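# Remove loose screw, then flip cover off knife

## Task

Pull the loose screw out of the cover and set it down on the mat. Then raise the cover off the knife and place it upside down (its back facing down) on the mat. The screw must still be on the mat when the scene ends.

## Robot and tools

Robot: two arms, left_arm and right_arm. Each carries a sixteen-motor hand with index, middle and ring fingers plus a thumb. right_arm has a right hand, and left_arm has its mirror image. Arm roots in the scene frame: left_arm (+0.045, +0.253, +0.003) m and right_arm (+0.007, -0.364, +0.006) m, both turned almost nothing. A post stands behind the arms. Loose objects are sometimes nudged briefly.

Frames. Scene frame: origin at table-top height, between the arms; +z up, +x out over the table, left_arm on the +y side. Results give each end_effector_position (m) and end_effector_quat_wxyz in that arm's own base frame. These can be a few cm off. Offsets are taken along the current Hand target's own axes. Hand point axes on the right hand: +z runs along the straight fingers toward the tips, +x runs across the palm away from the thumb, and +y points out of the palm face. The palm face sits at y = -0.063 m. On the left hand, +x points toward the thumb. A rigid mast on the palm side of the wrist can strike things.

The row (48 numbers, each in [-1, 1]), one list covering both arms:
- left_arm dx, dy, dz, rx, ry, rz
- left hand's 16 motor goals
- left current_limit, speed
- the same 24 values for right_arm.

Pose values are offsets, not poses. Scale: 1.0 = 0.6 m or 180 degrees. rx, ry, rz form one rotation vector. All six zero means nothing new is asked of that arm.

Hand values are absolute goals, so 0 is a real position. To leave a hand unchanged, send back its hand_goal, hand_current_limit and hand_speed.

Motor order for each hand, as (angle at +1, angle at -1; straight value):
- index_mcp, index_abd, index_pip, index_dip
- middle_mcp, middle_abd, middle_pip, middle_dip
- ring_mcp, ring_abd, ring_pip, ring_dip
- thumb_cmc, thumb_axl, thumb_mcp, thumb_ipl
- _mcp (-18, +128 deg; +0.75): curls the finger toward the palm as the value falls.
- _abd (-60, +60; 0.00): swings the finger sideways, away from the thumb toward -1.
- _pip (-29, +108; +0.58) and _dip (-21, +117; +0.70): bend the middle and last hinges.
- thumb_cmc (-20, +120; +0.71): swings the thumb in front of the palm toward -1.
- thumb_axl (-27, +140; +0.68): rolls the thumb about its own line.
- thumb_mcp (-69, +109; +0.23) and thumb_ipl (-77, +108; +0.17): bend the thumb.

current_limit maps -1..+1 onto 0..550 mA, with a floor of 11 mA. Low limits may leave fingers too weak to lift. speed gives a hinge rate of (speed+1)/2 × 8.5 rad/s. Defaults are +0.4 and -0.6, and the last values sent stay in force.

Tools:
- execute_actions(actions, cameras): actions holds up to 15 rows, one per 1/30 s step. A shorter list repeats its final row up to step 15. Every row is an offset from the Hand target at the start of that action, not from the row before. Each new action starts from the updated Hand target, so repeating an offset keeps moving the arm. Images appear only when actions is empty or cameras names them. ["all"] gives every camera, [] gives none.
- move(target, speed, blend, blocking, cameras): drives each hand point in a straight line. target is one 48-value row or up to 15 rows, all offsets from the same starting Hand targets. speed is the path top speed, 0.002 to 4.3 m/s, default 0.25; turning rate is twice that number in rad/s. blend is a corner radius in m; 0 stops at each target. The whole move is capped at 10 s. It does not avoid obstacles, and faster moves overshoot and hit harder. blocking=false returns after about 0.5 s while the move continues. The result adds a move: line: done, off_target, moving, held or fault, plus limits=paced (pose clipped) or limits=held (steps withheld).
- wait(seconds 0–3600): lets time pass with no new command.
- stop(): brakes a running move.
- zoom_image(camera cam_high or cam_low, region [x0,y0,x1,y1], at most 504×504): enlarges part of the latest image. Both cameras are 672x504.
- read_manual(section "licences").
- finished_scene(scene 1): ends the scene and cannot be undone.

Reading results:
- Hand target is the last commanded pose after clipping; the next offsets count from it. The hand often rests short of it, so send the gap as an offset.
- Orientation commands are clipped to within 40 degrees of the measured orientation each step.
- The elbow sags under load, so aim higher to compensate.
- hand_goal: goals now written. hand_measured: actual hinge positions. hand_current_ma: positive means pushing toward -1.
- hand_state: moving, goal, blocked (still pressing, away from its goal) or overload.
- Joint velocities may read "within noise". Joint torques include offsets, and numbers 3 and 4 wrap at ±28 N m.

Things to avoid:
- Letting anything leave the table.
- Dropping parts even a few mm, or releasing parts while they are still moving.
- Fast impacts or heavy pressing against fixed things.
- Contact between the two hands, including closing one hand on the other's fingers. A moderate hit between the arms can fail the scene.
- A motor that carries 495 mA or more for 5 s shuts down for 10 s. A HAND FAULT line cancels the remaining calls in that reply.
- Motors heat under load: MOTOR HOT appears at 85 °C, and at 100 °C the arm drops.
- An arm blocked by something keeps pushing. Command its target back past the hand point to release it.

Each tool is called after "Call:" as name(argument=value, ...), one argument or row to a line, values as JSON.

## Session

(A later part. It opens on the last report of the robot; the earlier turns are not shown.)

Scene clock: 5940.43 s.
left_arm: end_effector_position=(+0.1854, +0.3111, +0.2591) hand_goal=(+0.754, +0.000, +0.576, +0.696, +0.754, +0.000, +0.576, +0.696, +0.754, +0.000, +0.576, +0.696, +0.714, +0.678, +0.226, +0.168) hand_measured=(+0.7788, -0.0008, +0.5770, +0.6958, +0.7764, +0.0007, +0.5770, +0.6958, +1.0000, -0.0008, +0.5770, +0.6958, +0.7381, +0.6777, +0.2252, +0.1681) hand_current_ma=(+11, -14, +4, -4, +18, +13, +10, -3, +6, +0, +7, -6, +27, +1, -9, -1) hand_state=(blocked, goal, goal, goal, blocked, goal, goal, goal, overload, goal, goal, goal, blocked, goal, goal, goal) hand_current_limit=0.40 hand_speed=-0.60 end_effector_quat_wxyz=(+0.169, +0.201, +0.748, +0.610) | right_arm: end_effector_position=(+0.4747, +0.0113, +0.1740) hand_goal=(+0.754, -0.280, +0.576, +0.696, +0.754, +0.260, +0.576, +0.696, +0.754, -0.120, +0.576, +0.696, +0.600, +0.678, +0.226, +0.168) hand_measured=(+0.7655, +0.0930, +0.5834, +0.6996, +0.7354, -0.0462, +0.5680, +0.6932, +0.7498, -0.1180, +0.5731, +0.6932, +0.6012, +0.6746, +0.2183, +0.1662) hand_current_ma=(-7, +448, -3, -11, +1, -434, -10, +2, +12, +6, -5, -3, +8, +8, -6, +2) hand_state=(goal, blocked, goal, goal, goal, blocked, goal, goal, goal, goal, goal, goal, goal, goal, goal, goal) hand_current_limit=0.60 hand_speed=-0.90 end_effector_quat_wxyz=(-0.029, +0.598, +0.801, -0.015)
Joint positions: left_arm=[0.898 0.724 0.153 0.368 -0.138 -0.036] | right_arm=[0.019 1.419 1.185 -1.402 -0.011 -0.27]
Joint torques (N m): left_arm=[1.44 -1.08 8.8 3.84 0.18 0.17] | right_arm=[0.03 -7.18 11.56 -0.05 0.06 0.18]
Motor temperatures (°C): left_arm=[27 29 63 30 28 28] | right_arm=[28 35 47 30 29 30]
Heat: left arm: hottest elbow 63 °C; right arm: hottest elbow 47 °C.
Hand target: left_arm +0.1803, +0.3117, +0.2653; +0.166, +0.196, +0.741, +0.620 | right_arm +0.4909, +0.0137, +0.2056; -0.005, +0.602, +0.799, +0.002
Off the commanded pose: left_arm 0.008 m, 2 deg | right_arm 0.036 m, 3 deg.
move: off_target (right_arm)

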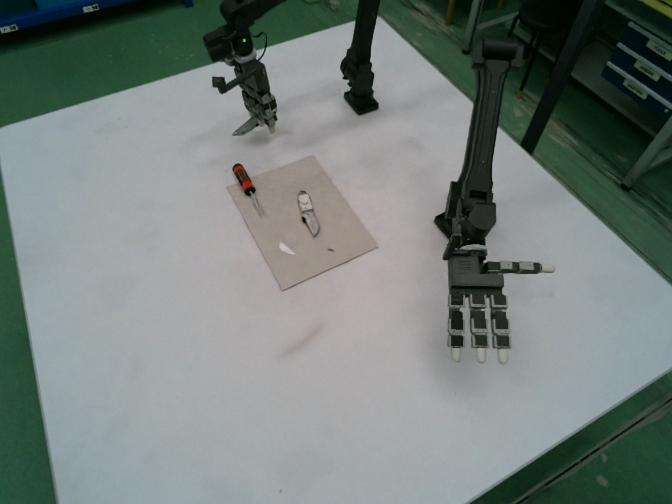

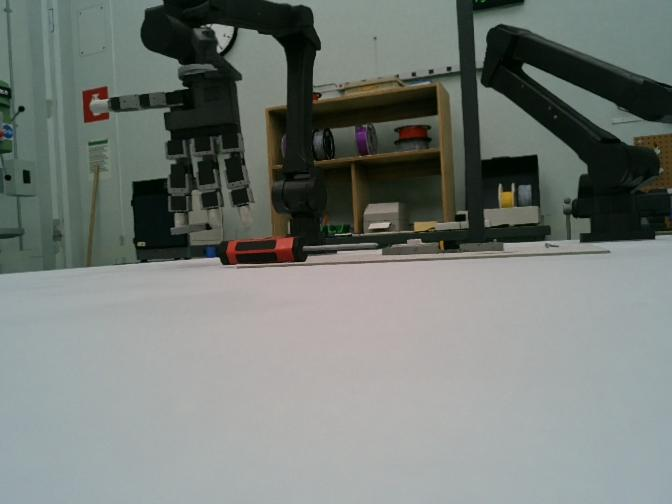

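Call:
move(
  target=[0,0,0,0,0,0,0.754,0,0.576,0.696,0.754,0,0.576,0.696,0.754,0,0.576,0.696,0.714,0.678,0.226,0.168,0.4,-0.6, 0,0,0.1495,0,0,0,0.754,-0.28,0.576,0.696,0.754,0.26,0.576,0.696,0.754,-0.12,0.576,0.696,0.6,0.678,0.226,0.168,0.6,-0.9],
  speed=0.05,
  cameras=["all"],
)

Call:
zoom_image(
  camera="cam_high",
  region=[205, 80, 305, 160],
)

Scene clock: 5949.00 s.
left_arm: end_effector_position=(+0.1854, +0.3111, +0.2591) hand_goal=(+0.754, +0.000, +0.576, +0.696, +0.754, +0.000, +0.576, +0.696, +0.754, +0.000, +0.576, +0.696, +0.714, +0.678, +0.226, +0.168) hand_measured=(+0.7788, -0.0008, +0.5770, +0.6958, +0.7764, +0.0007, +0.5770, +0.6958, +0.9995, +0.0007, +0.5770, +0.6958, +0.7381, +0.6767, +0.2252, +0.1672) hand_current_ma=(+13, -10, +0, -7, +18, +6, +10, -3, +7, +1, +8, -6, +22, +2, -8, -8) hand_state=(blocked, goal, goal, goal, blocked, goal, goal, goal, overload, goal, goal, goal, blocked, goal, goal, goal) hand_current_limit=0.40 hand_speed=-0.60 end_effector_quat_wxyz=(+0.169, +0.201, +0.748, +0.610) | right_arm: end_effector_position=(+0.4885, +0.0130, +0.1213) hand_goal=(+0.754, -0.280, +0.576, +0.696, +0.754, +0.260, +0.576, +0.696, +0.754, -0.120, +0.576, +0.696, +0.600, +0.678, +0.226, +0.168) hand_measured=(+0.7728, +0.0930, +0.5898, +0.7009, +0.7354, -0.0433, +0.5667, +0.6920, +0.7498, -0.1180, +0.5731, +0.6932, +0.5999, +0.6746, +0.2183, +0.1662) hand_current_ma=(-5, +449, -6, -11, +0, -433, -12, +0, +13, +1, +1, -3, +9, +10, -7, -1) hand_state=(goal, blocked, goal, goal, goal, blocked, goal, goal, goal, goal, goal, goal, goal, goal, goal, goal) hand_current_limit=0.60 hand_speed=-0.90 end_effector_quat_wxyz=(-0.006, +0.598, +0.802, +0.002)
Joint positions: left_arm=[0.898 0.724 0.153 0.368 -0.138 -0.036] | right_arm=[0.023 1.464 1.075 -1.188 -0.011 -0.267]
Joint torques (N m): left_arm=[1.9 -1.61 8.7 3.58 0.19 0.09] | right_arm=[-0.09 -5.54 6.78 1.01 0.06 0.19]
Motor temperatures (°C): left_arm=[27 29 63 30 28 28] | right_arm=[28 35 48 30 29 30]
Heat: left arm: hottest elbow 63 °C; right arm: hottest elbow 48 °C.
Hand target: left_arm +0.1803, +0.3117, +0.2653; +0.166, +0.196, +0.741, +0.620 | right_arm +0.4904, +0.0147, +0.1159; -0.005, +0.602, +0.799, +0.002
Off the commanded pose: left_arm 0.008 m, 2 deg | right_arm 0.006 m, 1 deg.
move: done

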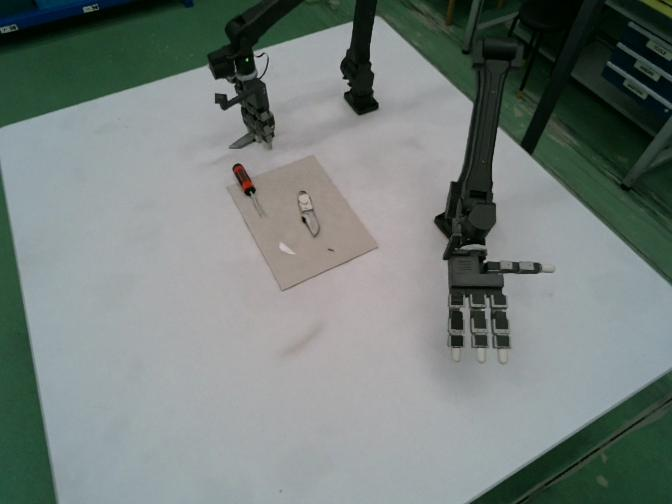

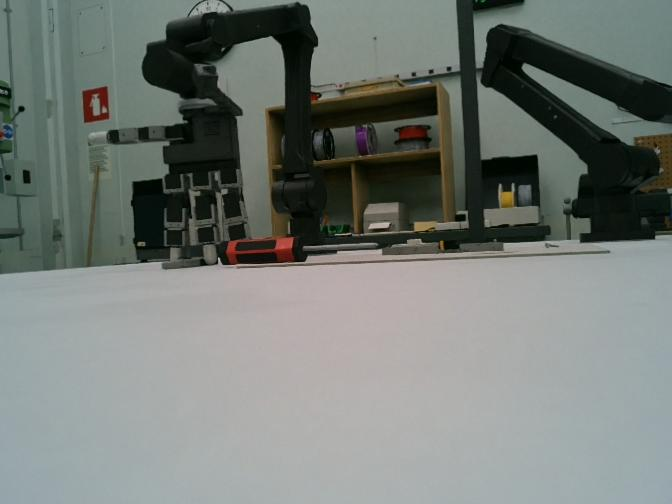

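Scaled by 5.040 from the camera's image (finer frame: 960x720).

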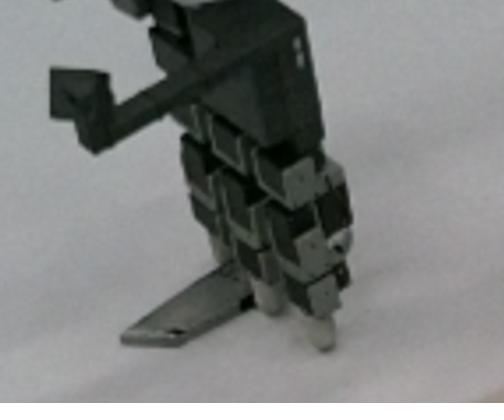

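Call:
move(
  target=[0,0,0,0,0,0,0.754,0,0.576,0.696,0.754,0,0.576,0.696,0.754,0,0.576,0.696,0.714,0.678,0.226,0.168,0.4,-0.6, 0,0,0,0,0,0,0.754,0.08,0.576,0.696,0.754,-0.04,0.576,0.696,0.754,-0.12,0.576,0.696,0.6,0.678,0.226,0.168,0.6,-0.95],
  speed=0.05,
)

Call:
wait(
  seconds=0.7,
)

Call:
move(
  target=[0,0,0,0,0,0,0.754,0,0.576,0.696,0.754,0,0.576,0.696,0.754,0,0.576,0.696,0.714,0.678,0.226,0.168,0.4,-0.6, 0,0,0,0,0,0,0.754,0.23,0.576,0.696,0.754,-0.19,0.576,0.696,0.754,-0.19,0.576,0.696,0.6,0.678,0.226,0.168,0.6,-0.95],
  speed=0.05,
)

Call:
wait(
  seconds=1.2,
  cameras=["cam_high", "cam_low"],
)

Call:
zoom_image(
  camera="cam_high",
  region=[205, 80, 305, 160],
)

Scene clock: 5971.10 s.
left_arm: end_effector_position=(+0.1854, +0.3111, +0.2591) hand_goal=(+0.754, +0.000, +0.576, +0.696, +0.754, +0.000, +0.576, +0.696, +0.754, +0.000, +0.576, +0.696, +0.714, +0.678, +0.226, +0.168) hand_measured=(+0.7788, -0.0008, +0.5770, +0.6958, +0.7764, +0.0007, +0.5770, +0.6958, +1.0000, -0.0008, +0.5770, +0.6958, +0.7393, +0.6767, +0.2252, +0.1681) hand_current_ma=(+15, -10, +1, -5, +18, +5, +11, -4, +5, -2, +1, -4, +29, +1, -10, -5) hand_state=(blocked, goal, goal, goal, blocked, goal, goal, goal, overload, goal, goal, goal, blocked, goal, goal, goal) hand_current_limit=0.40 hand_speed=-0.60 end_effector_quat_wxyz=(+0.169, +0.201, +0.748, +0.610) | right_arm: end_effector_position=(+0.4886, +0.0130, +0.1214) hand_goal=(+0.754, +0.080, +0.576, +0.696, +0.754, -0.040, +0.576, +0.696, +0.754, -0.120, +0.576, +0.696, +0.600, +0.678, +0.226, +0.168) hand_measured=(+0.7728, +0.0915, +0.5885, +0.7022, +0.7354, -0.0418, +0.5680, +0.6932, +0.7498, -0.1165, +0.5731, +0.6920, +0.5999, +0.6756, +0.2183, +0.1662) hand_current_ma=(-4, +196, -3, -10, +2, -180, -8, +4, +8, +1, -3, -3, +9, +10, -5, +0) hand_state=(goal, moving, goal, goal, goal, moving, goal, goal, goal, goal, goal, goal, goal, goal, goal, goal) hand_current_limit=0.60 hand_speed=-0.95 end_effector_quat_wxyz=(-0.006, +0.598, +0.802, +0.002)
Joint positions: left_arm=[0.898 0.724 0.153 0.368 -0.138 -0.036] | right_arm=[0.023 1.464 1.075 -1.188 -0.011 -0.267]
Joint torques (N m): left_arm=[0.97 -1.32 9.13 3.63 0.21 0.09] | right_arm=[-0.03 -5.66 6.78 1.02 0.06 0.18]
Motor temperatures (°C): left_arm=[27 29 63 30 28 28] | right_arm=[28 35 47 30 29 30]
Heat: left arm: hottest elbow 63 °C; right arm: hottest elbow 47 °C.
Hand target: left_arm +0.1803, +0.3117, +0.2653; +0.166, +0.196, +0.741, +0.620 | right_arm +0.4905, +0.0147, +0.1160; -0.005, +0.602, +0.799, +0.002
Off the commanded pose: left_arm 0.008 m, 2 deg | right_arm 0.006 m, 1 deg.
move: done

Scene clock: 5971.80 s.
left_arm: end_effector_position=(+0.1854, +0.3111, +0.2591) hand_goal=(+0.754, +0.000, +0.576, +0.696, +0.754, +0.000, +0.576, +0.696, +0.754, +0.000, +0.576, +0.696, +0.714, +0.678, +0.226, +0.168) hand_measured=(+0.7776, +0.0007, +0.5770, +0.6958, +0.7776, +0.0007, +0.5770, +0.6958, +1.0000, -0.0008, +0.5770, +0.6958, +0.7393, +0.6767, +0.2252, +0.1672) hand_current_ma=(+18, -5, +2, -10, +17, +6, +6, -6, +8, -2, +4, -6, +22, -3, -10, -8) hand_state=(blocked, goal, goal, goal, blocked, goal, goal, goal, overload, goal, goal, goal, blocked, goal, goal, goal) hand_current_limit=0.40 hand_speed=-0.60 end_effector_quat_wxyz=(+0.169, +0.201, +0.748, +0.610) | right_arm: end_effector_position=(+0.4886, +0.0128, +0.1214) hand_goal=(+0.754, +0.080, +0.576, +0.696, +0.754, -0.040, +0.576, +0.696, +0.754, -0.120, +0.576, +0.696, +0.600, +0.678, +0.226, +0.168) hand_measured=(+0.7728, +0.0988, +0.5885, +0.7022, +0.7354, -0.0447, +0.5680, +0.6920, +0.7498, -0.1180, +0.5731, +0.6920, +0.5999, +0.6746, +0.2183, +0.1662) hand_current_ma=(-2, +22, -2, -10, +1, -6, -14, +7, +7, +2, -2, +0, +7, +3, -8, -1) hand_state=(goal, moving, goal, goal, goal, moving, goal, goal, goal, goal, goal, goal, goal, goal, goal, goal) hand_current_limit=0.60 hand_speed=-0.95 end_effector_quat_wxyz=(-0.006, +0.599, +0.801, +0.002)
Joint positions: left_arm=[0.898 0.724 0.153 0.368 -0.138 -0.036] | right_arm=[0.023 1.464 1.075 -1.188 -0.011 -0.265]
Joint torques (N m): left_arm=[1.26 -1.61 8.85 3.89 0.16 0.06] | right_arm=[-0.03 -5.66 6.8 1.01 0.04 0.17]
Motor temperatures (°C): left_arm=[27 29 63 30 28 28] | right_arm=[28 35 47 30 29 30]
Heat: left arm: hottest elbow 63 °C; right arm: hottest elbow 47 °C.
Hand target: left_arm +0.1803, +0.3117, +0.2653; +0.166, +0.196, +0.741, +0.620 | right_arm +0.4905, +0.0147, +0.1160; -0.005, +0.602, +0.799, +0.002
Off the commanded pose: left_arm 0.008 m, 2 deg | right_arm 0.006 m, 0 deg.
wait: 0.70 s; at rest by 0.17 s

Scene clock: 5972.93 s.
left_arm: end_effector_position=(+0.1854, +0.3111, +0.2591) hand_goal=(+0.754, +0.000, +0.576, +0.696, +0.754, +0.000, +0.576, +0.696, +0.754, +0.000, +0.576, +0.696, +0.714, +0.678, +0.226, +0.168) hand_measured=(+0.7788, -0.0008, +0.5770, +0.6958, +0.7764, +0.0007, +0.5770, +0.6958, +1.0000, -0.0008, +0.5770, +0.6958, +0.7393, +0.6777, +0.2252, +0.1681) hand_current_ma=(+11, -7, +10, -3, +16, +6, +12, -5, +10, -4, -2, -7, +28, +0, -11, -6) hand_state=(blocked, goal, goal, goal, blocked, goal, goal, goal, overload, goal, goal, goal, blocked, goal, goal, goal) hand_current_limit=0.40 hand_speed=-0.60 end_effector_quat_wxyz=(+0.169, +0.201, +0.748, +0.610) | right_arm: end_effector_position=(+0.4890, +0.0129, +0.1215) hand_goal=(+0.754, +0.230, +0.576, +0.696, +0.754, -0.190, +0.576, +0.696, +0.754, -0.190, +0.576, +0.696, +0.600, +0.678, +0.226, +0.168) hand_measured=(+0.7547, +0.2219, +0.5782, +0.6983, +0.7474, -0.1825, +0.5718, +0.6932, +0.7498, -0.1825, +0.5731, +0.6932, +0.5999, +0.6746, +0.2183, +0.1653) hand_current_ma=(-8, +10, -6, -12, +6, +11, -13, +4, +6, +3, +3, +0, +6, +10, -1, +2) hand_state=(goal, goal, goal, goal, goal, goal, goal, goal, goal, goal, goal, goal, goal, goal, goal, goal) hand_current_limit=0.60 hand_speed=-0.95 end_effector_quat_wxyz=(-0.005, +0.599, +0.801, +0.003)
Joint positions: left_arm=[0.898 0.724 0.153 0.368 -0.138 -0.036] | right_arm=[0.023 1.464 1.075 -1.187 -0.011 -0.264]
Joint torques (N m): left_arm=[1.85 -1.32 8.88 3.59 0.16 0.09] | right_arm=[-0.03 -5.66 6.79 0.96 0.06 0.15]
Motor temperatures (°C): left_arm=[27 29 63 30 28 28] | right_arm=[28 35 47 30 29 30]
Heat: left arm: hottest elbow 63 °C; right arm: hottest elbow 47 °C.
Hand target: left_arm +0.1803, +0.3117, +0.2653; +0.166, +0.196, +0.741, +0.620 | right_arm +0.4904, +0.0146, +0.1159; -0.005, +0.602, +0.799, +0.002
Off the commanded pose: left_arm 0.008 m, 2 deg | right_arm 0.006 m, 0 deg.
move: done

Scene clock: 5974.13 s.
left_arm: end_effector_position=(+0.1854, +0.3111, +0.2591) hand_goal=(+0.754, +0.000, +0.576, +0.696, +0.754, +0.000, +0.576, +0.696, +0.754, +0.000, +0.576, +0.696, +0.714, +0.678, +0.226, +0.168) hand_measured=(+0.7788, -0.0008, +0.5770, +0.6958, +0.7764, +0.0007, +0.5770, +0.6958, +0.9995, -0.0008, +0.5770, +0.6958, +0.7393, +0.6777, +0.2252, +0.1681) hand_current_ma=(+16, -13, +5, -15, +17, +11, +10, +0, +10, -5, +4, -10, +22, +2, -3, -2) hand_state=(blocked, goal, goal, goal, blocked, goal, goal, goal, overload, goal, goal, goal, blocked, goal, goal, goal) hand_current_limit=0.40 hand_speed=-0.60 end_effector_quat_wxyz=(+0.169, +0.201, +0.748, +0.610) | right_arm: end_effector_position=(+0.4890, +0.0129, +0.1215) hand_goal=(+0.754, +0.230, +0.576, +0.696, +0.754, -0.190, +0.576, +0.696, +0.754, -0.190, +0.576, +0.696, +0.600, +0.678, +0.226, +0.168) hand_measured=(+0.7559, +0.2219, +0.5770, +0.6983, +0.7474, -0.1825, +0.5718, +0.6920, +0.7498, -0.1825, +0.5718, +0.6920, +0.6012, +0.6756, +0.2183, +0.1662) hand_current_ma=(-8, +2, -3, -12, +9, +5, -12, +4, +8, +6, +0, -3, +10, +7, -2, +5) hand_state=(goal, goal, goal, goal, goal, goal, goal, goal, goal, goal, goal, goal, goal, goal, goal, goal) hand_current_limit=0.60 hand_speed=-0.95 end_effector_quat_wxyz=(-0.005, +0.599, +0.801, +0.003)
Joint positions: left_arm=[0.898 0.724 0.153 0.368 -0.138 -0.036] | right_arm=[0.023 1.464 1.075 -1.187 -0.011 -0.264]
Joint torques (N m): left_arm=[1.85 -0.79 8.92 3.67 0.2 0.11] | right_arm=[-0.09 -5.66 6.78 0.95 0.06 0.15]
Motor temperatures (°C): left_arm=[27 29 63 30 28 28] | right_arm=[28 35 47 30 29 30]
Heat: left arm: hottest elbow 63 °C; right arm: hottest elbow 47 °C.
Hand target: left_arm +0.1803, +0.3117, +0.2653; +0.166, +0.196, +0.741, +0.620 | right_arm +0.4904, +0.0146, +0.1159; -0.005, +0.602, +0.799, +0.002
Off the commanded pose: left_arm 0.008 m, 2 deg | right_arm 0.006 m, 0 deg.
wait: 1.20 s; at rest by 0.17 s

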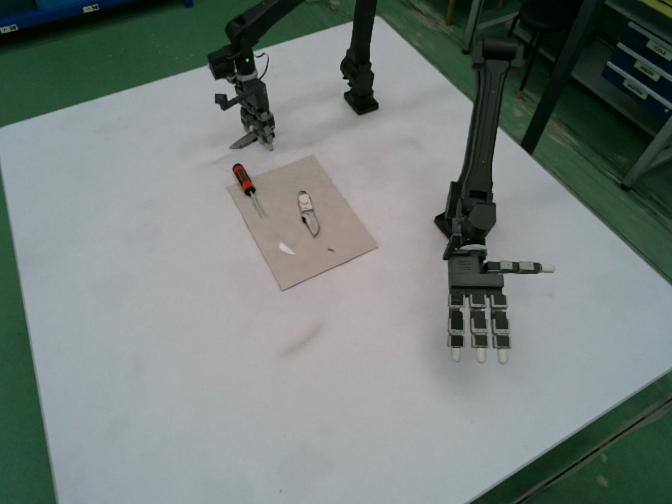

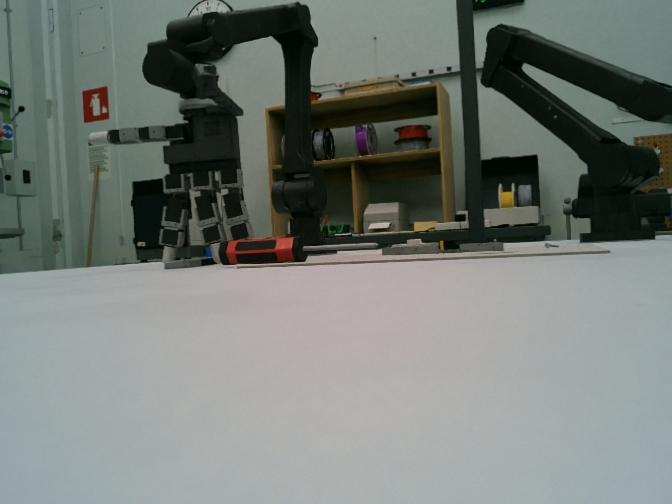

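Scaled by 5.040 from the camera's image (finer frame: 960x720).

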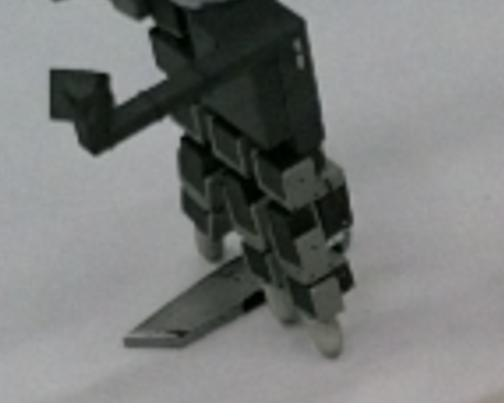

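Call:
move(
  target=[0,0,0,0,0,0,0.754,0,0.576,0.696,0.754,0,0.576,0.696,0.754,0,0.576,0.696,0.714,0.678,0.226,0.168,0.4,-0.6, 0,0,-0.17,0,0,0,0.754,0.23,0.576,0.696,0.754,-0.19,0.576,0.696,0.754,-0.19,0.576,0.696,0.6,0.678,0.226,0.168,0.4,-0.8],
  speed=0.08,
  cameras=["all"],
)

Call:
zoom_image(
  camera="cam_high",
  region=[205, 80, 305, 160],
)

Scene clock: 5985.50 s.
left_arm: end_effector_position=(+0.1854, +0.3111, +0.2591) hand_goal=(+0.754, +0.000, +0.576, +0.696, +0.754, +0.000, +0.576, +0.696, +0.754, +0.000, +0.576, +0.696, +0.714, +0.678, +0.226, +0.168) hand_measured=(+0.7788, -0.0008, +0.5770, +0.6958, +0.7764, +0.0007, +0.5770, +0.6958, +0.9995, -0.0008, +0.5770, +0.6958, +0.7381, +0.6767, +0.2252, +0.1681) hand_current_ma=(+14, -5, +5, -5, +19, +9, +12, -4, +5, -3, +3, -8, +27, -4, -6, -2) hand_state=(blocked, goal, goal, goal, blocked, goal, goal, goal, overload, goal, goal, goal, blocked, goal, goal, goal) hand_current_limit=0.40 hand_speed=-0.60 end_effector_quat_wxyz=(+0.169, +0.201, +0.748, +0.610) | right_arm: end_effector_position=(+0.4770, +0.0126, +0.1877) hand_goal=(+0.754, +0.230, +0.576, +0.696, +0.754, -0.190, +0.576, +0.696, +0.754, -0.190, +0.576, +0.696, +0.600, +0.678, +0.226, +0.168) hand_measured=(+0.7547, +0.2219, +0.5770, +0.6983, +0.7474, -0.1825, +0.5718, +0.6932, +0.7498, -0.1825, +0.5731, +0.6932, +0.5999, +0.6746, +0.2183, +0.1662) hand_current_ma=(-6, +11, -2, -7, +2, +4, -8, +3, +8, +1, -2, -2, +13, +4, -4, +2) hand_state=(goal, goal, goal, goal, goal, goal, goal, goal, goal, goal, goal, goal, goal, goal, goal, goal) hand_current_limit=0.40 hand_speed=-0.80 end_effector_quat_wxyz=(-0.027, +0.599, +0.800, -0.015)
Joint positions: left_arm=[0.898 0.724 0.153 0.368 -0.138 -0.036] | right_arm=[0.023 1.415 1.217 -1.434 -0.011 -0.264]
Joint torques (N m): left_arm=[1.67 -1.67 9.03 3.75 0.17 0.11] | right_arm=[-0.32 -7.24 11.37 0.01 0.04 0.13]
Motor temperatures (°C): left_arm=[27 29 63 30 28 28] | right_arm=[28 35 47 30 29 30]
Heat: left arm: hottest elbow 63 °C; right arm: hottest elbow 47 °C.
Hand target: left_arm +0.1803, +0.3117, +0.2653; +0.166, +0.196, +0.741, +0.620 | right_arm +0.4910, +0.0137, +0.2180; -0.005, +0.602, +0.799, +0.002
Off the commanded pose: left_arm 0.008 m, 2 deg | right_arm 0.033 m, 3 deg.
move: off_target (right_arm)

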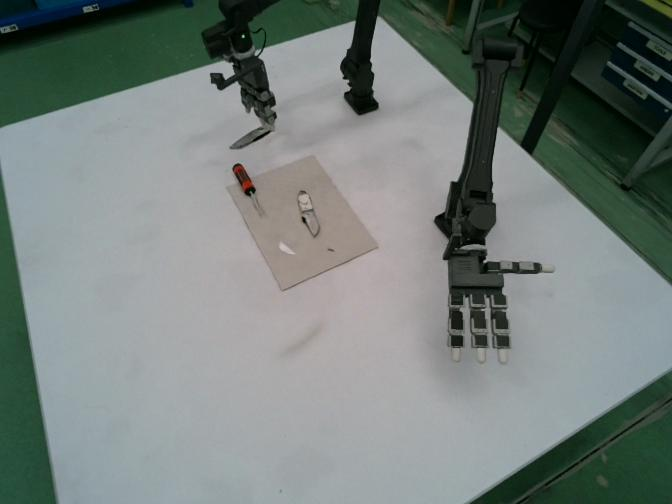

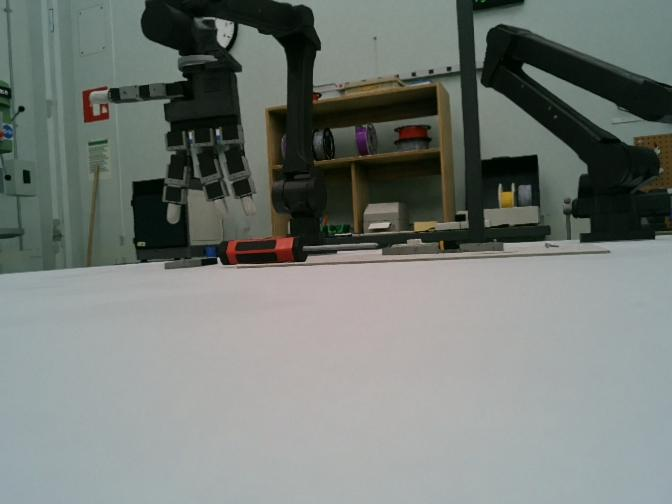

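Scaled by 5.040 from the camera's image (finer frame: 960x720).

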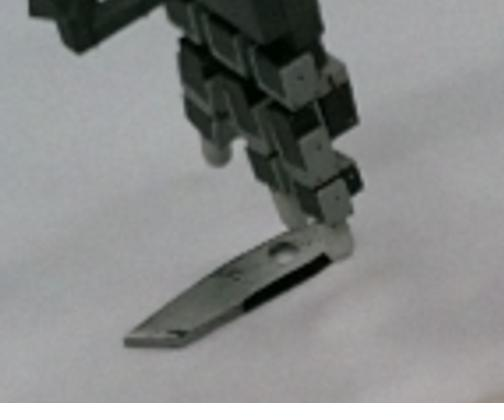

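Call:
move(
  target=[
    [0,0,0,0,0,0,0.754,0,0.576,0.696,0.754,0,0.576,0.696,0.754,0,0.576,0.696,0.714,0.678,0.226,0.168,0.4,-0.6, 0,0,-0.01,0,0,0,0.754,0,0.3,0.6,1.0,0,0.576,0.696,1.0,0,0.576,0.696,-0.3,0.678,0.1,0.1,0.4,-0.6],
    [0,0,0,0,0,0,0.754,0,0.576,0.696,0.754,0,0.576,0.696,0.754,0,0.576,0.696,0.714,0.678,0.226,0.168,0.4,-0.6, -0.0603,-0.1073,0.1133,0.3228,-0.3228,-0.4207,0.342,0,-0.528,0.9855,1.0,0,0.576,0.696,1.0,0,0.576,0.696,-0.3,0.678,0.1,0.1,0.4,-0.6],
  ],
  speed=[0.08, 0.18],
  cameras=["all"],
)

Scene clock: 6013.07 s.
left_arm: end_effector_position=(+0.1854, +0.3111, +0.2591) hand_goal=(+0.754, +0.000, +0.576, +0.696, +0.754, +0.000, +0.576, +0.696, +0.754, +0.000, +0.576, +0.696, +0.714, +0.678, +0.226, +0.168) hand_measured=(+0.7788, -0.0008, +0.5770, +0.6958, +0.7764, +0.0007, +0.5770, +0.6958, +1.0000, -0.0008, +0.5770, +0.6958, +0.7393, +0.6777, +0.2252, +0.1681) hand_current_ma=(+19, -8, +1, -8, +16, +5, +12, -4, +7, -3, +2, -7, +30, +2, -5, -4) hand_state=(blocked, goal, goal, goal, blocked, goal, goal, goal, overload, goal, goal, goal, blocked, goal, goal, goal) hand_current_limit=0.40 hand_speed=-0.60 end_effector_quat_wxyz=(+0.169, +0.201, +0.748, +0.610) | right_arm: end_effector_position=(+0.4394, -0.0393, +0.1442) hand_goal=(+0.342, +0.000, -0.528, +0.986, +1.000, +0.000, +0.576, +0.696, +1.000, +0.000, +0.576, +0.696, -0.300, +0.678, +0.100, +0.100) hand_measured=(+0.3326, -0.0037, -0.5265, +0.9863, +0.9910, -0.0037, +0.5718, +0.6932, +0.9910, -0.0008, +0.5731, +0.6920, -0.3030, +0.6746, +0.0965, +0.0976) hand_current_ma=(-12, +9, -3, -8, +7, +2, -10, +6, +5, +1, -2, +1, +4, +11, -6, +6) hand_state=(goal, goal, goal, goal, goal, goal, goal, goal, goal, goal, goal, goal, goal, goal, goal, goal) hand_current_limit=0.40 hand_speed=-0.60 end_effector_quat_wxyz=(+0.075, -0.113, +0.788, -0.600)
Joint positions: left_arm=[0.898 0.724 0.153 0.368 -0.138 -0.036] | right_arm=[0.244 1.449 0.994 -1.034 1.298 -1.672]
Joint torques (N m): left_arm=[1.9 -1.26 8.77 3.71 0.22 0.13] | right_arm=[-0.5 -7.59 6.56 1.07 1.22 -0.14]
Motor temperatures (°C): left_arm=[27 29 63 30 28 28] | right_arm=[28 35 51 30 29 30]
Heat: left arm: hottest elbow 63 °C; right arm: hottest elbow 51 °C.
Hand target: left_arm +0.1803, +0.3117, +0.2653; +0.166, +0.196, +0.741, +0.620 | right_arm +0.4387, -0.0383, +0.1498; +0.083, -0.111, +0.789, -0.599
Off the commanded pose: left_arm 0.008 m, 2 deg | right_arm 0.006 m, 1 deg.
move: done

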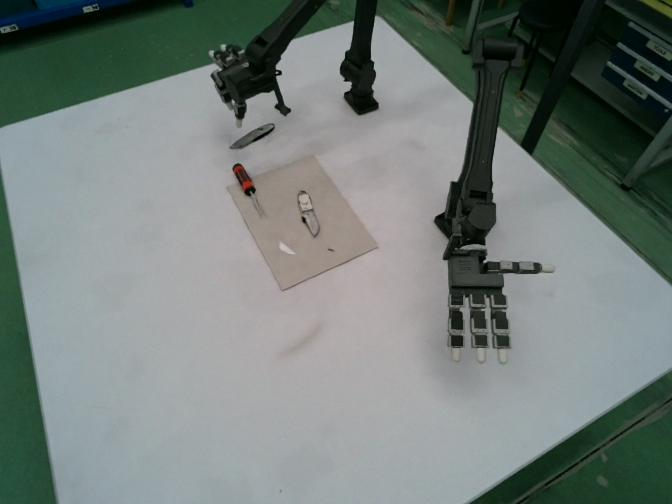

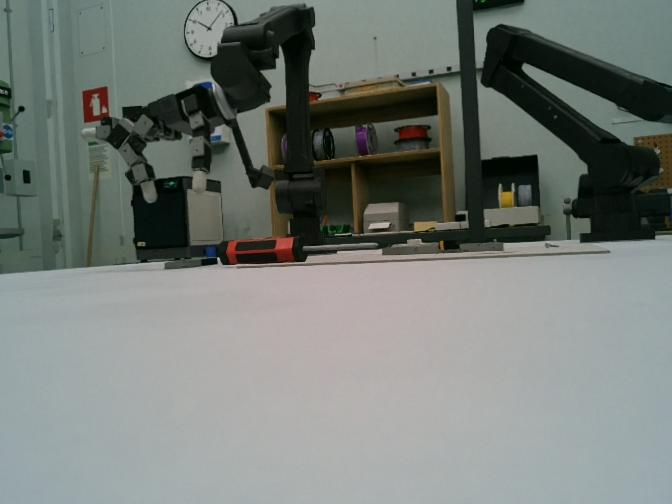

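Call:
move(
  target=[
    [0,0,0,0,0,0,0.754,0,0.576,0.696,0.754,0,0.576,0.696,0.754,0,0.576,0.696,0.714,0.678,0.226,0.168,0.4,-0.6, 0,0,0,0,0,0,0.342,0,-0.528,0.9855,1.0,0,0.576,0.696,1.0,0,0.576,0.696,-0.52,0.678,0.135,-0.040,0.4,-0.6],
    [0,0,0,0,0,0,0.754,0,0.576,0.696,0.754,0,0.576,0.696,0.754,0,0.576,0.696,0.714,0.678,0.226,0.168,0.4,-0.6, 0,0.1207,0.0324,0,0,0,0.342,0,-0.528,0.9855,1.0,0,0.576,0.696,1.0,0,0.576,0.696,-0.52,0.678,0.135,-0.040,0.4,-0.6],
  ],
  speed=0.08,
  cameras=["all"],
)

Call:
zoom_image(
  camera="cam_high",
  region=[205, 80, 305, 160],
)

Call:
zoom_image(
  camera="cam_low",
  region=[80, 150, 280, 280],
)

Scene clock: 6026.57 s.
left_arm: end_effector_position=(+0.1854, +0.3111, +0.2591) hand_goal=(+0.754, +0.000, +0.576, +0.696, +0.754, +0.000, +0.576, +0.696, +0.754, +0.000, +0.576, +0.696, +0.714, +0.678, +0.226, +0.168) hand_measured=(+0.7788, +0.0007, +0.5770, +0.6958, +0.7764, +0.0007, +0.5770, +0.6958, +1.0000, +0.0007, +0.5770, +0.6958, +0.7393, +0.6777, +0.2252, +0.1681) hand_current_ma=(+17, -13, +6, +0, +12, +9, +5, -6, +5, +2, +11, -11, +27, -4, -9, -4) hand_state=(blocked, goal, goal, goal, blocked, goal, goal, goal, overload, goal, goal, goal, blocked, goal, goal, goal) hand_current_limit=0.40 hand_speed=-0.60 end_effector_quat_wxyz=(+0.169, +0.201, +0.748, +0.610) | right_arm: end_effector_position=(+0.4386, -0.0395, +0.0795) hand_goal=(+0.342, +0.000, -0.528, +0.986, +1.000, +0.000, +0.576, +0.696, +1.000, +0.000, +0.576, +0.696, -0.520, +0.678, +0.136, -0.040) hand_measured=(+0.3338, -0.0037, -0.5265, +0.9850, +0.9910, -0.0037, +0.5718, +0.6932, +0.9910, +0.0021, +0.5731, +0.6932, -0.5240, +0.6746, +0.1332, -0.0405) hand_current_ma=(-8, +9, -1, -9, +8, +7, -12, +2, +6, +6, +1, -2, +9, +10, +3, +3) hand_state=(goal, goal, goal, goal, goal, goal, goal, goal, goal, goal, goal, goal, goal, goal, goal, goal) hand_current_limit=0.40 hand_speed=-0.60 end_effector_quat_wxyz=(+0.084, -0.106, +0.789, -0.599)
Joint positions: left_arm=[0.898 0.724 0.153 0.368 -0.138 -0.036] | right_arm=[0.244 1.535 0.889 -0.821 1.298 -1.674]
Joint torques (N m): left_arm=[2.08 -1.49 8.94 3.62 0.16 0.11] | right_arm=[-0.26 -5.66 5.9 1.05 1.22 -0.09]
Motor temperatures (°C): left_arm=[27 29 63 30 28 28] | right_arm=[28 35 49 30 30 30]
Heat: left arm: hottest elbow 63 °C; right arm: hottest elbow 49 °C.
Hand target: left_arm +0.1803, +0.3117, +0.2653; +0.166, +0.196, +0.741, +0.620 | right_arm +0.4383, -0.0377, +0.0748; +0.083, -0.111, +0.789, -0.599
Off the commanded pose: left_arm 0.008 m, 2 deg | right_arm 0.005 m, 1 deg.
move: done

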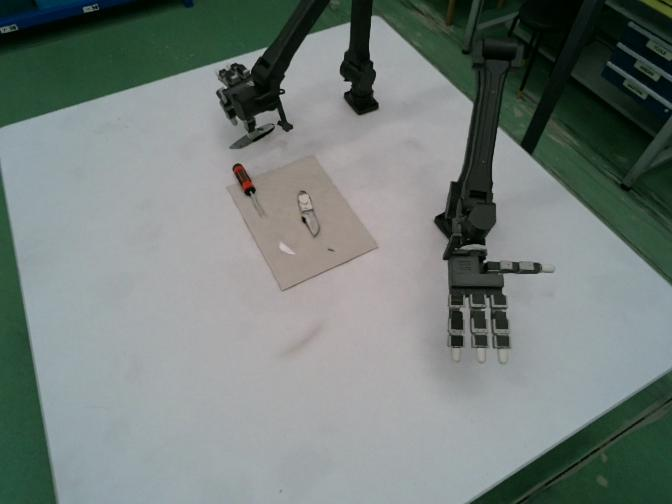

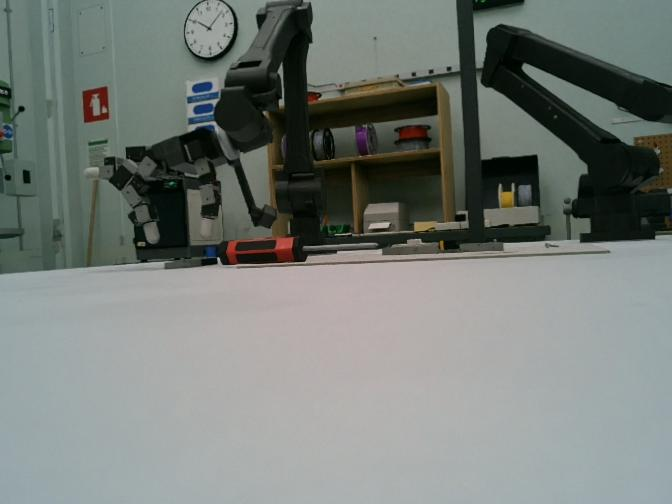

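Scaled by 5.040 from the camera's image (finer frame: 960x720).

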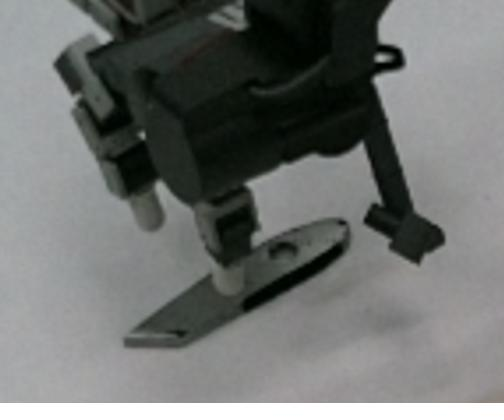

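Scaled by 2.520 from the camera's image (finer frame: 960x720).

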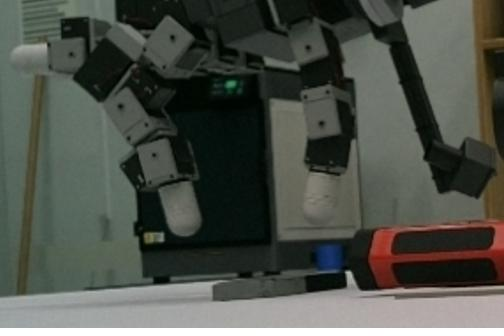

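Call:
move(
  target=[0,0,0,0,0,0,0.754,0,0.576,0.696,0.754,0,0.576,0.696,0.754,0,0.576,0.696,0.714,0.678,0.226,0.168,0.4,-0.6, 0,0.0385,0.0103,0,0,0,0.342,0,-0.528,0.9855,1.0,0,0.576,0.696,1.0,0,0.576,0.696,-0.52,0.678,0.135,-0.040,0.4,-0.6],
  speed=0.05,
  cameras=["all"],
)

Call:
zoom_image(
  camera="cam_high",
  region=[205, 80, 305, 160],
)

Call:
zoom_image(
  camera="cam_low",
  region=[80, 150, 280, 280],
)

Scene clock: 6037.97 s.
left_arm: end_effector_position=(+0.1854, +0.3111, +0.2591) hand_goal=(+0.754, +0.000, +0.576, +0.696, +0.754, +0.000, +0.576, +0.696, +0.754, +0.000, +0.576, +0.696, +0.714, +0.678, +0.226, +0.168) hand_measured=(+0.7788, -0.0008, +0.5770, +0.6958, +0.7764, +0.0007, +0.5770, +0.6958, +0.9995, -0.0008, +0.5770, +0.6958, +0.7381, +0.6777, +0.2252, +0.1681) hand_current_ma=(+14, -14, +3, -5, +17, +5, +3, -5, +6, +2, +8, -10, +25, +1, -6, -4) hand_state=(blocked, goal, goal, goal, blocked, goal, goal, goal, overload, goal, goal, goal, blocked, goal, goal, goal) hand_current_limit=0.40 hand_speed=-0.60 end_effector_quat_wxyz=(+0.169, +0.201, +0.748, +0.610) | right_arm: end_effector_position=(+0.4385, -0.0395, +0.0558) hand_goal=(+0.342, +0.000, -0.528, +0.986, +1.000, +0.000, +0.576, +0.696, +1.000, +0.000, +0.576, +0.696, -0.520, +0.678, +0.136, -0.040) hand_measured=(+0.3338, -0.0037, -0.5265, +0.9850, +0.9922, -0.0037, +0.5718, +0.6932, +0.9910, +0.0007, +0.5731, +0.6920, -0.5228, +0.6746, +0.1332, -0.0405) hand_current_ma=(-11, +11, -3, -12, +7, +3, -13, +5, +5, +6, -1, +4, +8, +8, -4, +4) hand_state=(goal, goal, goal, goal, goal, goal, goal, goal, goal, goal, goal, goal, goal, goal, goal, goal) hand_current_limit=0.40 hand_speed=-0.60 end_effector_quat_wxyz=(+0.083, -0.107, +0.789, -0.599)
Joint positions: left_arm=[0.898 0.724 0.153 0.368 -0.138 -0.036] | right_arm=[0.244 1.58 0.864 -0.752 1.298 -1.674]
Joint torques (N m): left_arm=[1.85 -1.61 8.77 3.71 0.17 0.1] | right_arm=[-0.32 -5.83 5.59 1.02 1.23 -0.06]
Motor temperatures (°C): left_arm=[27 29 63 30 28 28] | right_arm=[28 35 48 30 31 30]
Heat: left arm: hottest elbow 63 °C; right arm: hottest elbow 48 °C.
Hand target: left_arm +0.1803, +0.3117, +0.2653; +0.166, +0.196, +0.741, +0.620 | right_arm +0.4381, -0.0375, +0.0508; +0.083, -0.112, +0.789, -0.599
Off the commanded pose: left_arm 0.008 m, 2 deg | right_arm 0.005 m, 1 deg.
move: done

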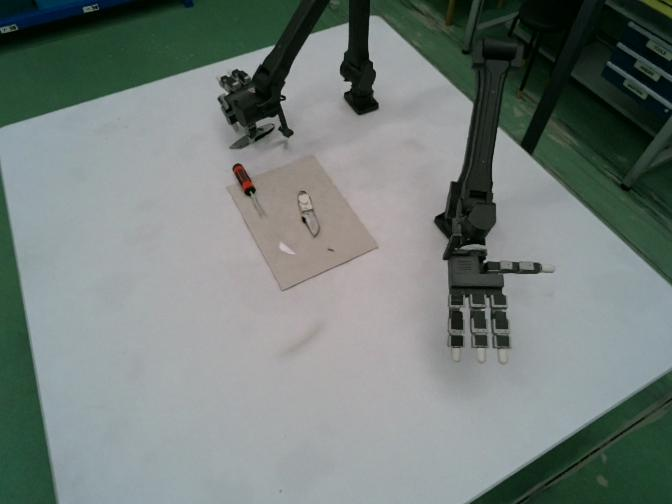

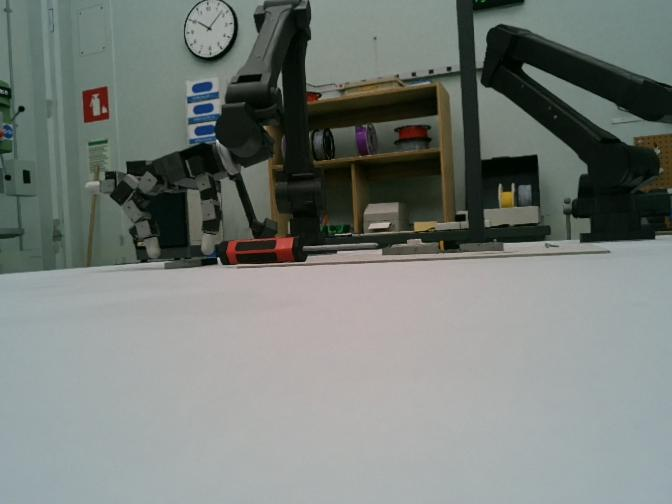

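Scaled by 5.040 from the camera's image (finer frame: 960x720).

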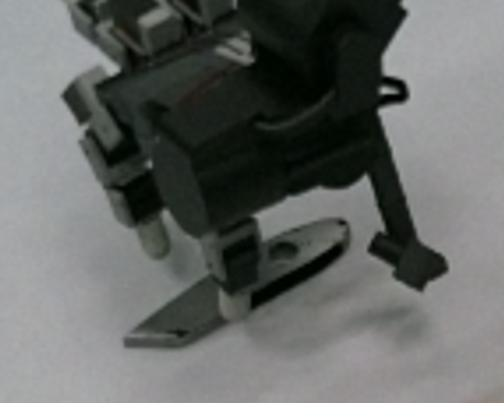

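Scaled by 2.520 from the camera's image (finer frame: 960x720).

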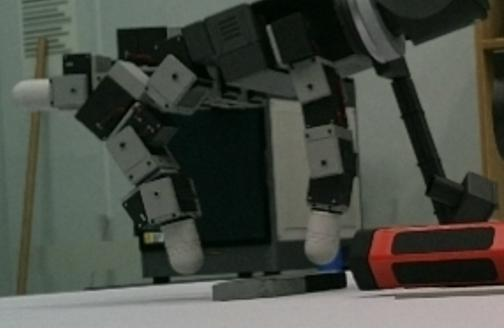

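Call:
zoom_image(
  camera="cam_high",
  region=[225, 118, 280, 158],
)

Scaled by 9.164 from the camera's image (finer frame: 960x720).

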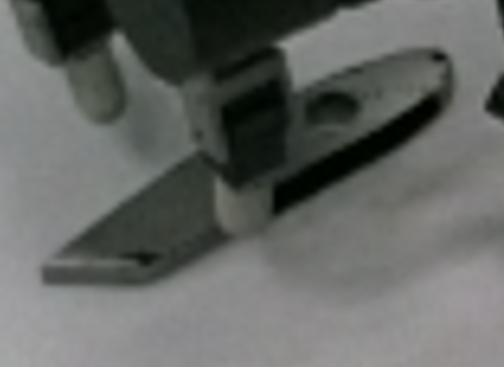

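Call:
move(
  target=[0,0,0,0,0,0,0.754,0,0.576,0.696,0.754,0,0.576,0.696,0.754,0,0.576,0.696,0.714,0.678,0.226,0.168,0.4,-0.6, -0.0083,0.0263,-0.0035,0,0,0,0.342,0,-0.528,0.9855,1.0,0,0.576,0.696,1.0,0,0.576,0.696,-0.52,0.678,0.135,-0.040,0.4,-0.6],
  speed=0.04,
  cameras=["all"],
)

Call:
zoom_image(
  camera="cam_high",
  region=[225, 118, 280, 158],
)

Call:
zoom_image(
  camera="cam_low",
  region=[80, 150, 280, 280],
)

Scene clock: 6066.50 s.
left_arm: end_effector_position=(+0.1854, +0.3111, +0.2591) hand_goal=(+0.754, +0.000, +0.576, +0.696, +0.754, +0.000, +0.576, +0.696, +0.754, +0.000, +0.576, +0.696, +0.714, +0.678, +0.226, +0.168) hand_measured=(+0.7788, +0.0007, +0.5770, +0.6958, +0.7764, +0.0007, +0.5770, +0.6958, +0.9995, -0.0008, +0.5770, +0.6958, +0.7393, +0.6777, +0.2262, +0.1672) hand_current_ma=(+12, -5, +7, -9, +17, +5, +10, -3, +7, +2, +8, -10, +21, -3, -8, -6) hand_state=(blocked, goal, goal, goal, blocked, goal, goal, goal, overload, goal, goal, goal, blocked, goal, goal, goal) hand_current_limit=0.40 hand_speed=-0.60 end_effector_quat_wxyz=(+0.169, +0.201, +0.748, +0.610) | right_arm: end_effector_position=(+0.4377, -0.0348, +0.0397) hand_goal=(+0.342, +0.000, -0.528, +0.986, +1.000, +0.000, +0.576, +0.696, +1.000, +0.000, +0.576, +0.696, -0.520, +0.678, +0.136, -0.040) hand_measured=(+0.3362, -0.0081, -0.5329, +0.9863, +0.9910, -0.0023, +0.5718, +0.6932, +0.9910, +0.0021, +0.5718, +0.6932, -0.5240, +0.6735, +0.1342, -0.0415) hand_current_ma=(-9, +11, -1, -6, +7, +3, -13, +3, +12, +5, +2, +1, +4, +7, -4, +4) hand_state=(goal, goal, goal, goal, goal, goal, goal, goal, goal, goal, goal, goal, goal, goal, goal, goal) hand_current_limit=0.40 hand_speed=-0.60 end_effector_quat_wxyz=(+0.078, -0.114, +0.787, -0.601)
Joint positions: left_arm=[0.898 0.724 0.153 0.368 -0.138 -0.036] | right_arm=[0.256 1.623 0.864 -0.752 1.301 -1.648]
Joint torques (N m): left_arm=[1.26 -0.85 8.8 3.73 0.18 0.11] | right_arm=[0.09 -5.66 6.11 0.49 1.12 0.23]
Motor temperatures (°C): left_arm=[27 29 63 30 28 28] | right_arm=[28 35 46 31 31 30]
Heat: left arm: hottest elbow 63 °C; right arm: hottest elbow 46 °C.
Hand target: left_arm +0.1803, +0.3117, +0.2653; +0.166, +0.196, +0.741, +0.620 | right_arm +0.4411, -0.0300, +0.0362; +0.083, -0.112, +0.789, -0.599
Off the commanded pose: left_arm 0.008 m, 2 deg | right_arm 0.007 m, 1 deg.
move: done

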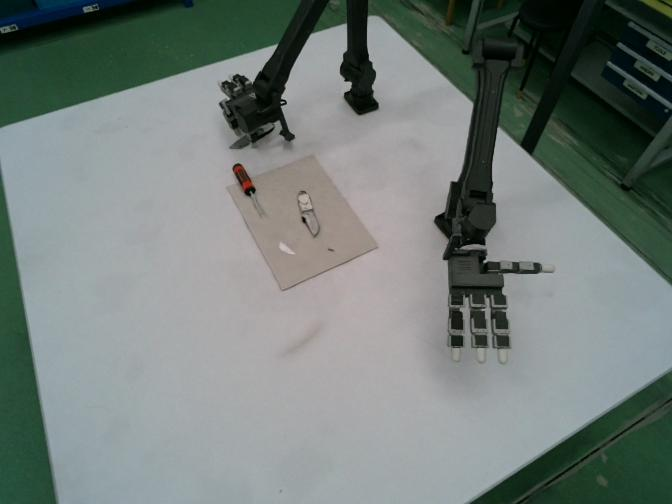

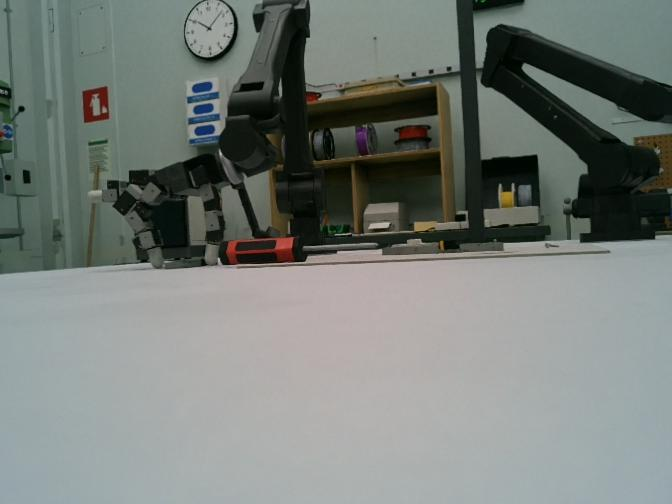

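Scaled by 9.164 from the camera's image (finer frame: 960x720).

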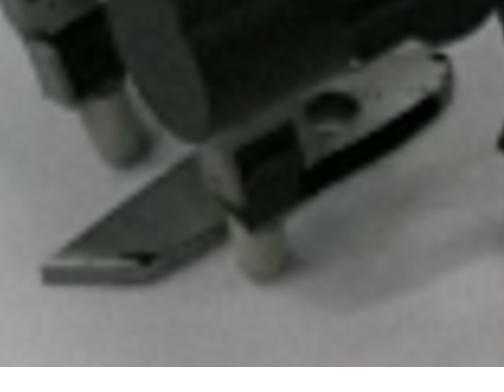

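Scaled by 2.520 from the camera's image (finer frame: 960x720).

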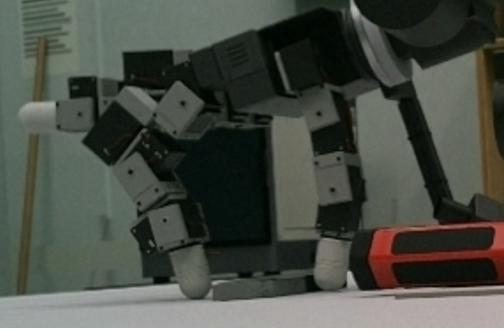

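Call:
move(
  target=[0,0,0,0,0,0,0.754,0,0.576,0.696,0.754,0,0.576,0.696,0.754,0,0.576,0.696,0.714,0.678,0.226,0.168,0.4,-0.6, 0,0,0,0,0,0,0.240,0,-0.528,0.9855,1.0,0,0.576,0.696,1.0,0,0.576,0.696,-0.52,0.678,-0.085,0.15,0.4,-0.9],
  speed=0.04,
  cameras=["all"],
)

Call:
zoom_image(
  camera="cam_high",
  region=[225, 118, 280, 158],
)

Call:
zoom_image(
  camera="cam_low",
  region=[80, 150, 280, 280],
)

Scene clock: 6090.10 s.
left_arm: end_effector_position=(+0.1854, +0.3111, +0.2591) hand_goal=(+0.754, +0.000, +0.576, +0.696, +0.754, +0.000, +0.576, +0.696, +0.754, +0.000, +0.576, +0.696, +0.714, +0.678, +0.226, +0.168) hand_measured=(+0.7788, -0.0008, +0.5770, +0.6958, +0.7764, +0.0007, +0.5770, +0.6958, +1.0000, +0.0007, +0.5770, +0.6958, +0.7393, +0.6767, +0.2252, +0.1681) hand_current_ma=(+13, -12, +0, -9, +17, +7, +10, -4, +10, +2, +7, -11, +24, +1, -5, -12) hand_state=(blocked, goal, goal, goal, blocked, goal, goal, goal, overload, goal, goal, goal, blocked, goal, goal, goal) hand_current_limit=0.40 hand_speed=-0.60 end_effector_quat_wxyz=(+0.169, +0.201, +0.748, +0.610) | right_arm: end_effector_position=(+0.4385, -0.0348, +0.0401) hand_goal=(+0.240, +0.000, -0.528, +0.986, +1.000, +0.000, +0.576, +0.696, +1.000, +0.000, +0.576, +0.696, -0.520, +0.678, -0.084, +0.150) hand_measured=(+0.2530, -0.0081, -0.5252, +0.9888, +0.9910, -0.0023, +0.5718, +0.6920, +0.9910, +0.0021, +0.5731, +0.6920, -0.5240, +0.6756, -0.0776, +0.1500) hand_current_ma=(-5, +7, -4, -7, +4, +9, -11, +8, +8, +3, -2, +0, +10, +6, -1, +4) hand_state=(goal, goal, goal, goal, goal, goal, goal, goal, goal, goal, goal, goal, goal, goal, goal, goal) hand_current_limit=0.40 hand_speed=-0.90 end_effector_quat_wxyz=(+0.080, -0.111, +0.788, -0.601)
Joint positions: left_arm=[0.898 0.724 0.153 0.368 -0.138 -0.036] | right_arm=[0.256 1.623 0.864 -0.752 1.302 -1.639]
Joint torques (N m): left_arm=[2.08 -1.55 8.99 3.75 0.15 0.06] | right_arm=[0.09 -5.66 6.16 0.4 1.09 0.17]
Motor temperatures (°C): left_arm=[27 29 63 30 28 28] | right_arm=[28 35 46 30 31 30]
Heat: left arm: hottest elbow 63 °C; right arm: hottest elbow 46 °C.
Hand target: left_arm +0.1803, +0.3117, +0.2653; +0.166, +0.196, +0.741, +0.620 | right_arm +0.4411, -0.0301, +0.0362; +0.083, -0.112, +0.789, -0.599
Off the commanded pose: left_arm 0.008 m, 2 deg | right_arm 0.007 m, 0 deg.
move: done

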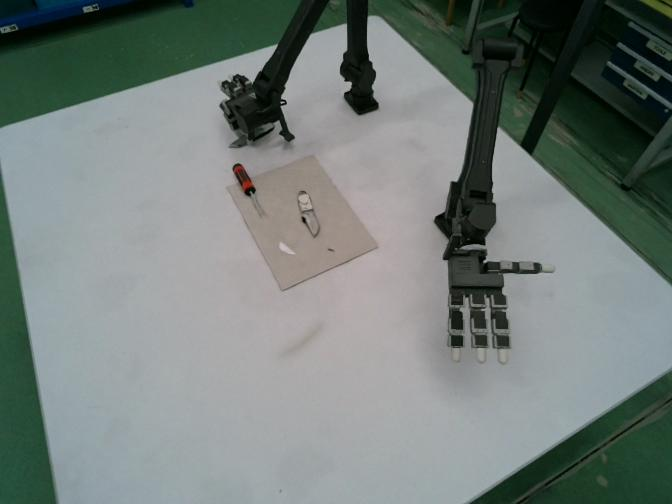

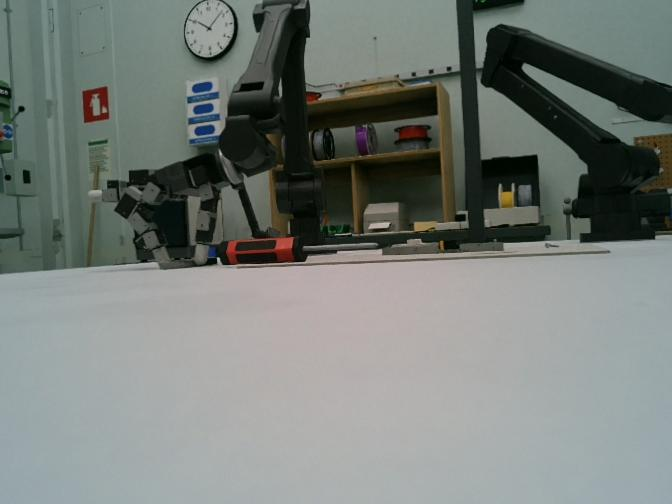

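Scaled by 9.164 from the camera's image (finer frame: 960x720).

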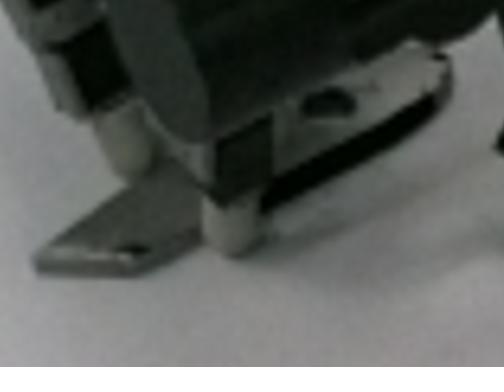

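Scaled by 2.520 from the camera's image (finer frame: 960x720).

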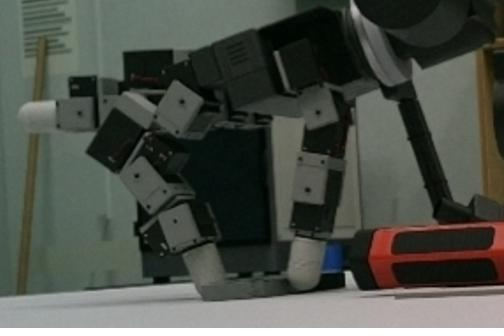

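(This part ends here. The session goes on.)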